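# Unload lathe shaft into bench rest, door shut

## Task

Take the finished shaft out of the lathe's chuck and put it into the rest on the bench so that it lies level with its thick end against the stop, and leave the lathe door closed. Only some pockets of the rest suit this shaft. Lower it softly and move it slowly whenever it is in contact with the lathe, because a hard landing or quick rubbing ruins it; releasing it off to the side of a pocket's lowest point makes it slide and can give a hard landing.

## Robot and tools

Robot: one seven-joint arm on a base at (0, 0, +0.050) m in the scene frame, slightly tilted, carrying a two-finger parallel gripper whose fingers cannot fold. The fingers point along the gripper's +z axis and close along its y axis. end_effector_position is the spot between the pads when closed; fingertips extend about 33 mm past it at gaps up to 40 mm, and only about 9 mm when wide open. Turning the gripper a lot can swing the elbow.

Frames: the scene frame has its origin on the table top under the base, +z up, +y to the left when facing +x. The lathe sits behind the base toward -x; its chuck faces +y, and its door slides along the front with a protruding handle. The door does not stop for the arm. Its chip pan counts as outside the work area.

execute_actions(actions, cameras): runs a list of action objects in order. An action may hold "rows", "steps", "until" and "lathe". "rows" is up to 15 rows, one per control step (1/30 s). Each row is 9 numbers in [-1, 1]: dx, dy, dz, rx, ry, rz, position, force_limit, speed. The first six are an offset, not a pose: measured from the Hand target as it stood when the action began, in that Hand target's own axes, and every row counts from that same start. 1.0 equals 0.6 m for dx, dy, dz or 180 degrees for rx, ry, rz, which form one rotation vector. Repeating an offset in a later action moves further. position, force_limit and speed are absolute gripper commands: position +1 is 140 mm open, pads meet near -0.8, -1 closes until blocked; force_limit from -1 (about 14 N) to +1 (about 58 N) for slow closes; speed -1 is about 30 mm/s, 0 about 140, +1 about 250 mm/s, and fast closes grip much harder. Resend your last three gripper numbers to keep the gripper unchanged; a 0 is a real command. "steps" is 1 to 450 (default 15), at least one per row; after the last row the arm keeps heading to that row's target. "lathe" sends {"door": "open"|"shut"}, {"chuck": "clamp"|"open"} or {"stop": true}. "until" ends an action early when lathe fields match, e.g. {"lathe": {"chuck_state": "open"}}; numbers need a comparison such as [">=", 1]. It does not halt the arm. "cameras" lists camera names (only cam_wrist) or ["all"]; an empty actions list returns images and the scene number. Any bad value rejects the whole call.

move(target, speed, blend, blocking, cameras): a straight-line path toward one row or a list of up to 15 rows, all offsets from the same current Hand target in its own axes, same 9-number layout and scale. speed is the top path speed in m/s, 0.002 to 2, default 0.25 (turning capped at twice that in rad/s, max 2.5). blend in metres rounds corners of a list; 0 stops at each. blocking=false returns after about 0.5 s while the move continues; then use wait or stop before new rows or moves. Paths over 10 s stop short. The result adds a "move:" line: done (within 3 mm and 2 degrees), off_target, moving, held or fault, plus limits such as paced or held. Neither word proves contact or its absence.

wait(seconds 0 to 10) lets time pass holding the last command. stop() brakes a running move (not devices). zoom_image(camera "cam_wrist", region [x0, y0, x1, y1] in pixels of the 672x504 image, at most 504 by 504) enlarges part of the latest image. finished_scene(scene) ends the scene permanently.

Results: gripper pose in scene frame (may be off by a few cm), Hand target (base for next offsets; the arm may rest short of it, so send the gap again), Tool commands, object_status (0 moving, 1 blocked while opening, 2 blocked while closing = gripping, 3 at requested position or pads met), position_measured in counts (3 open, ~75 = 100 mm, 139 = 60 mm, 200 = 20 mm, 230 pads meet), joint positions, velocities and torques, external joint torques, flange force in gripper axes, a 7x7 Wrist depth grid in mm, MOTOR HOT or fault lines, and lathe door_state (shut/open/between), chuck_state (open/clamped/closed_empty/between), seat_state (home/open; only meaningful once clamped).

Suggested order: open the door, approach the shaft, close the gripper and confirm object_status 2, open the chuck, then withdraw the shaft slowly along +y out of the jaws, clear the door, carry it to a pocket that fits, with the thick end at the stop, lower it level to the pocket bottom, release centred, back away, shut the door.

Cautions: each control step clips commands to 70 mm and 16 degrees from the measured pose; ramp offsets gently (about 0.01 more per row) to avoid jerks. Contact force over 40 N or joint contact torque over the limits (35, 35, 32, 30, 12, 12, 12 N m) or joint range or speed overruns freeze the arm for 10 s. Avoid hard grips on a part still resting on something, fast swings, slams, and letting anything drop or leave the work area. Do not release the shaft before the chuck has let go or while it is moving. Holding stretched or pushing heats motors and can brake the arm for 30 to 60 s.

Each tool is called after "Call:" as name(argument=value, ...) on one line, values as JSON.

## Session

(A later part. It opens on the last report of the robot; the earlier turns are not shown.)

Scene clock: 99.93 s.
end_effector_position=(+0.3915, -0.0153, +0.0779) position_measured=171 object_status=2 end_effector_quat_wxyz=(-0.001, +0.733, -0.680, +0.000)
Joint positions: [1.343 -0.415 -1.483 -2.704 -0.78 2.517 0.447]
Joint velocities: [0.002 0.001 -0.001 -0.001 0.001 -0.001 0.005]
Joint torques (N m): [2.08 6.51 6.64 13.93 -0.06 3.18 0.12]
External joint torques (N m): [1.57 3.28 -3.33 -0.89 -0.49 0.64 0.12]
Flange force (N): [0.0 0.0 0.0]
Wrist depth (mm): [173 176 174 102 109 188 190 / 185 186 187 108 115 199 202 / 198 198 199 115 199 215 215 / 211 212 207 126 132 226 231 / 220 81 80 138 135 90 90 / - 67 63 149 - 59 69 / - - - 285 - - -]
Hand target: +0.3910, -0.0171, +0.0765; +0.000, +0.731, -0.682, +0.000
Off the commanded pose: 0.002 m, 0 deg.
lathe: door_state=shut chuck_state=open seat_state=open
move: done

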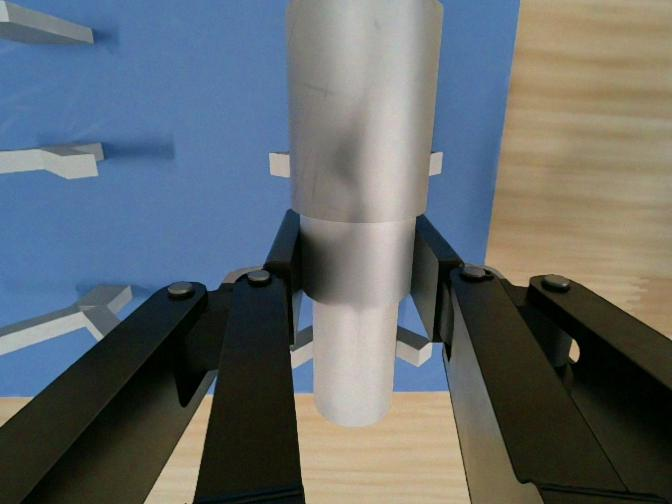

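Call:
execute_actions(actions=[{"rows":[[0,0,0,0,0,0,-0.12,0.1,-1]],"steps":60}], cameras=["cam_wrist"])

Call:
zoom_image(camera="cam_wrist", region=[220, 60, 520, 360])

Scene clock: 102.30 s.
end_effector_position=(+0.3908, -0.0169, +0.0769) position_measured=144 object_status=3 end_effector_quat_wxyz=(+0.000, +0.732, -0.682, -0.001)
Joint positions: [1.345 -0.413 -1.488 -2.704 -0.78 2.518 0.447]
Joint torques (N m): [1.31 5.33 8.71 14.24 0.2 2.61 0.24]
External joint torques (N m): [0.76 1.96 -1.23 -0.5 -0.22 0.09 0.24]
Flange force (N): [0.0 0.0 0.0]
Wrist depth (mm): [174 175 173 101 110 187 190 / 185 185 186 107 119 198 201 / 177 198 198 113 198 213 214 / 210 211 205 124 130 225 230 / - 87 80 137 145 79 84 / - 70 67 148 263 56 73 / - - - 285 288 - -]
Hand target: +0.3910, -0.0171, +0.0765; +0.000, +0.731, -0.682, +0.000
Off the commanded pose: 0.000 m, 0 deg.
lathe: door_state=shut chuck_state=open seat_state=open

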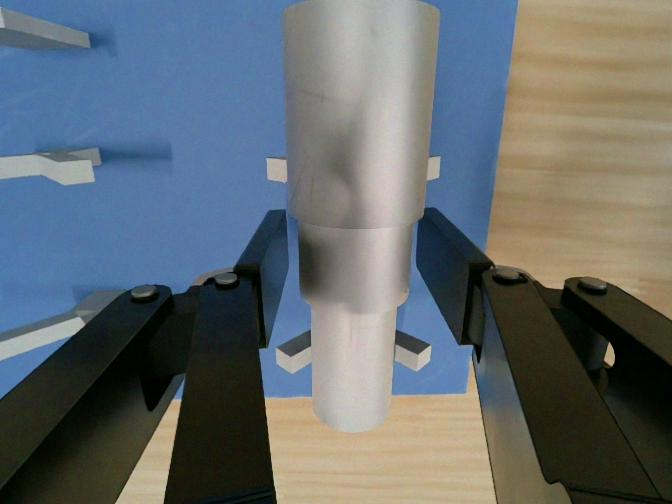

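Scaled by 1.680 from the camera's 672x504 image, which has a finer 960x720 frame.

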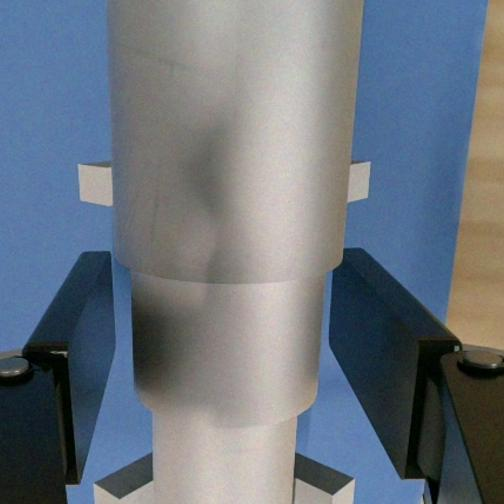

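Call:
move(target=[0,0,-0.25,0,0,0,-0.12,0.1,-1], speed=0.12, cameras=["cam_wrist"])

Call:
zoom_image(camera="cam_wrist", region=[200, 0, 504, 360])

Scene clock: 104.63 s.
end_effector_position=(+0.3916, -0.0171, +0.2258) position_measured=144 object_status=3 end_effector_quat_wxyz=(+0.000, +0.730, -0.684, +0.001)
Joint positions: [0.997 -0.725 -0.947 -2.587 -0.654 2.013 0.422]
Joint velocities: [0 0 0.001 0.001 -0.001 -0.003 -0.001]
Joint torques (N m): [0.56 0.87 13.01 19.55 0.82 2.14 -0.13]
External joint torques (N m): [0.16 0.72 -0.85 0 0.13 -0.39 -0.13]
Flange force (N): [0.5 -4.3 1.4]
Wrist depth (mm): [316 313 316 317 321 325 324 / 326 325 330 255 339 345 348 / 350 349 350 280 365 367 368 / 374 374 151 306 147 388 390 / - 87 80 422 417 79 84 / - 70 67 456 458 56 73 / - - - 495 - - -]
Hand target: +0.3910, -0.0170, +0.2265; +0.000, +0.731, -0.682, +0.000
Off the commanded pose: 0.001 m, 0 deg.
lathe: door_state=shut chuck_state=open seat_state=open
move: done

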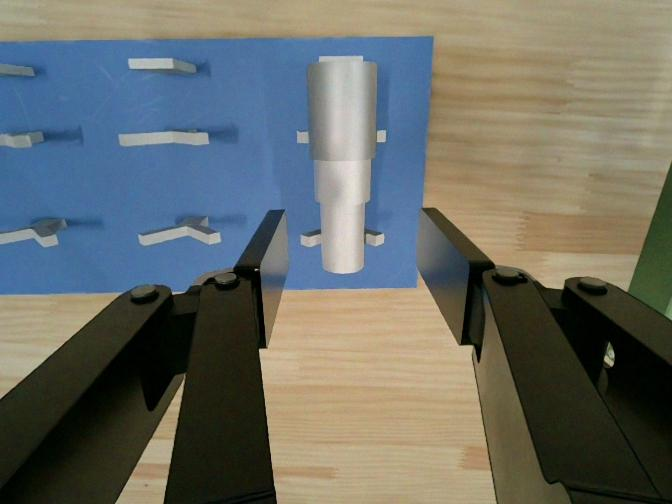

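Scaled by 1.400 from the camera's 672x504 image, which has a finer 960x720 frame.

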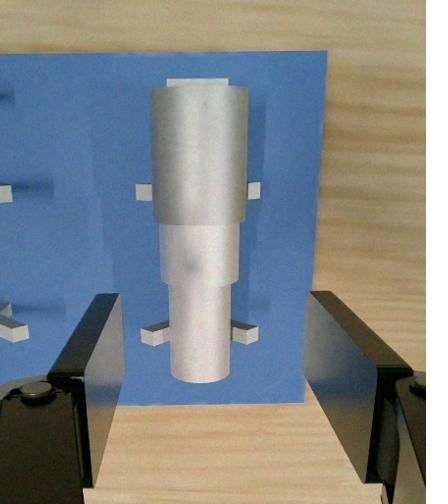

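Call:
finished_scene(scene=2)

The scene is finished: the task was done.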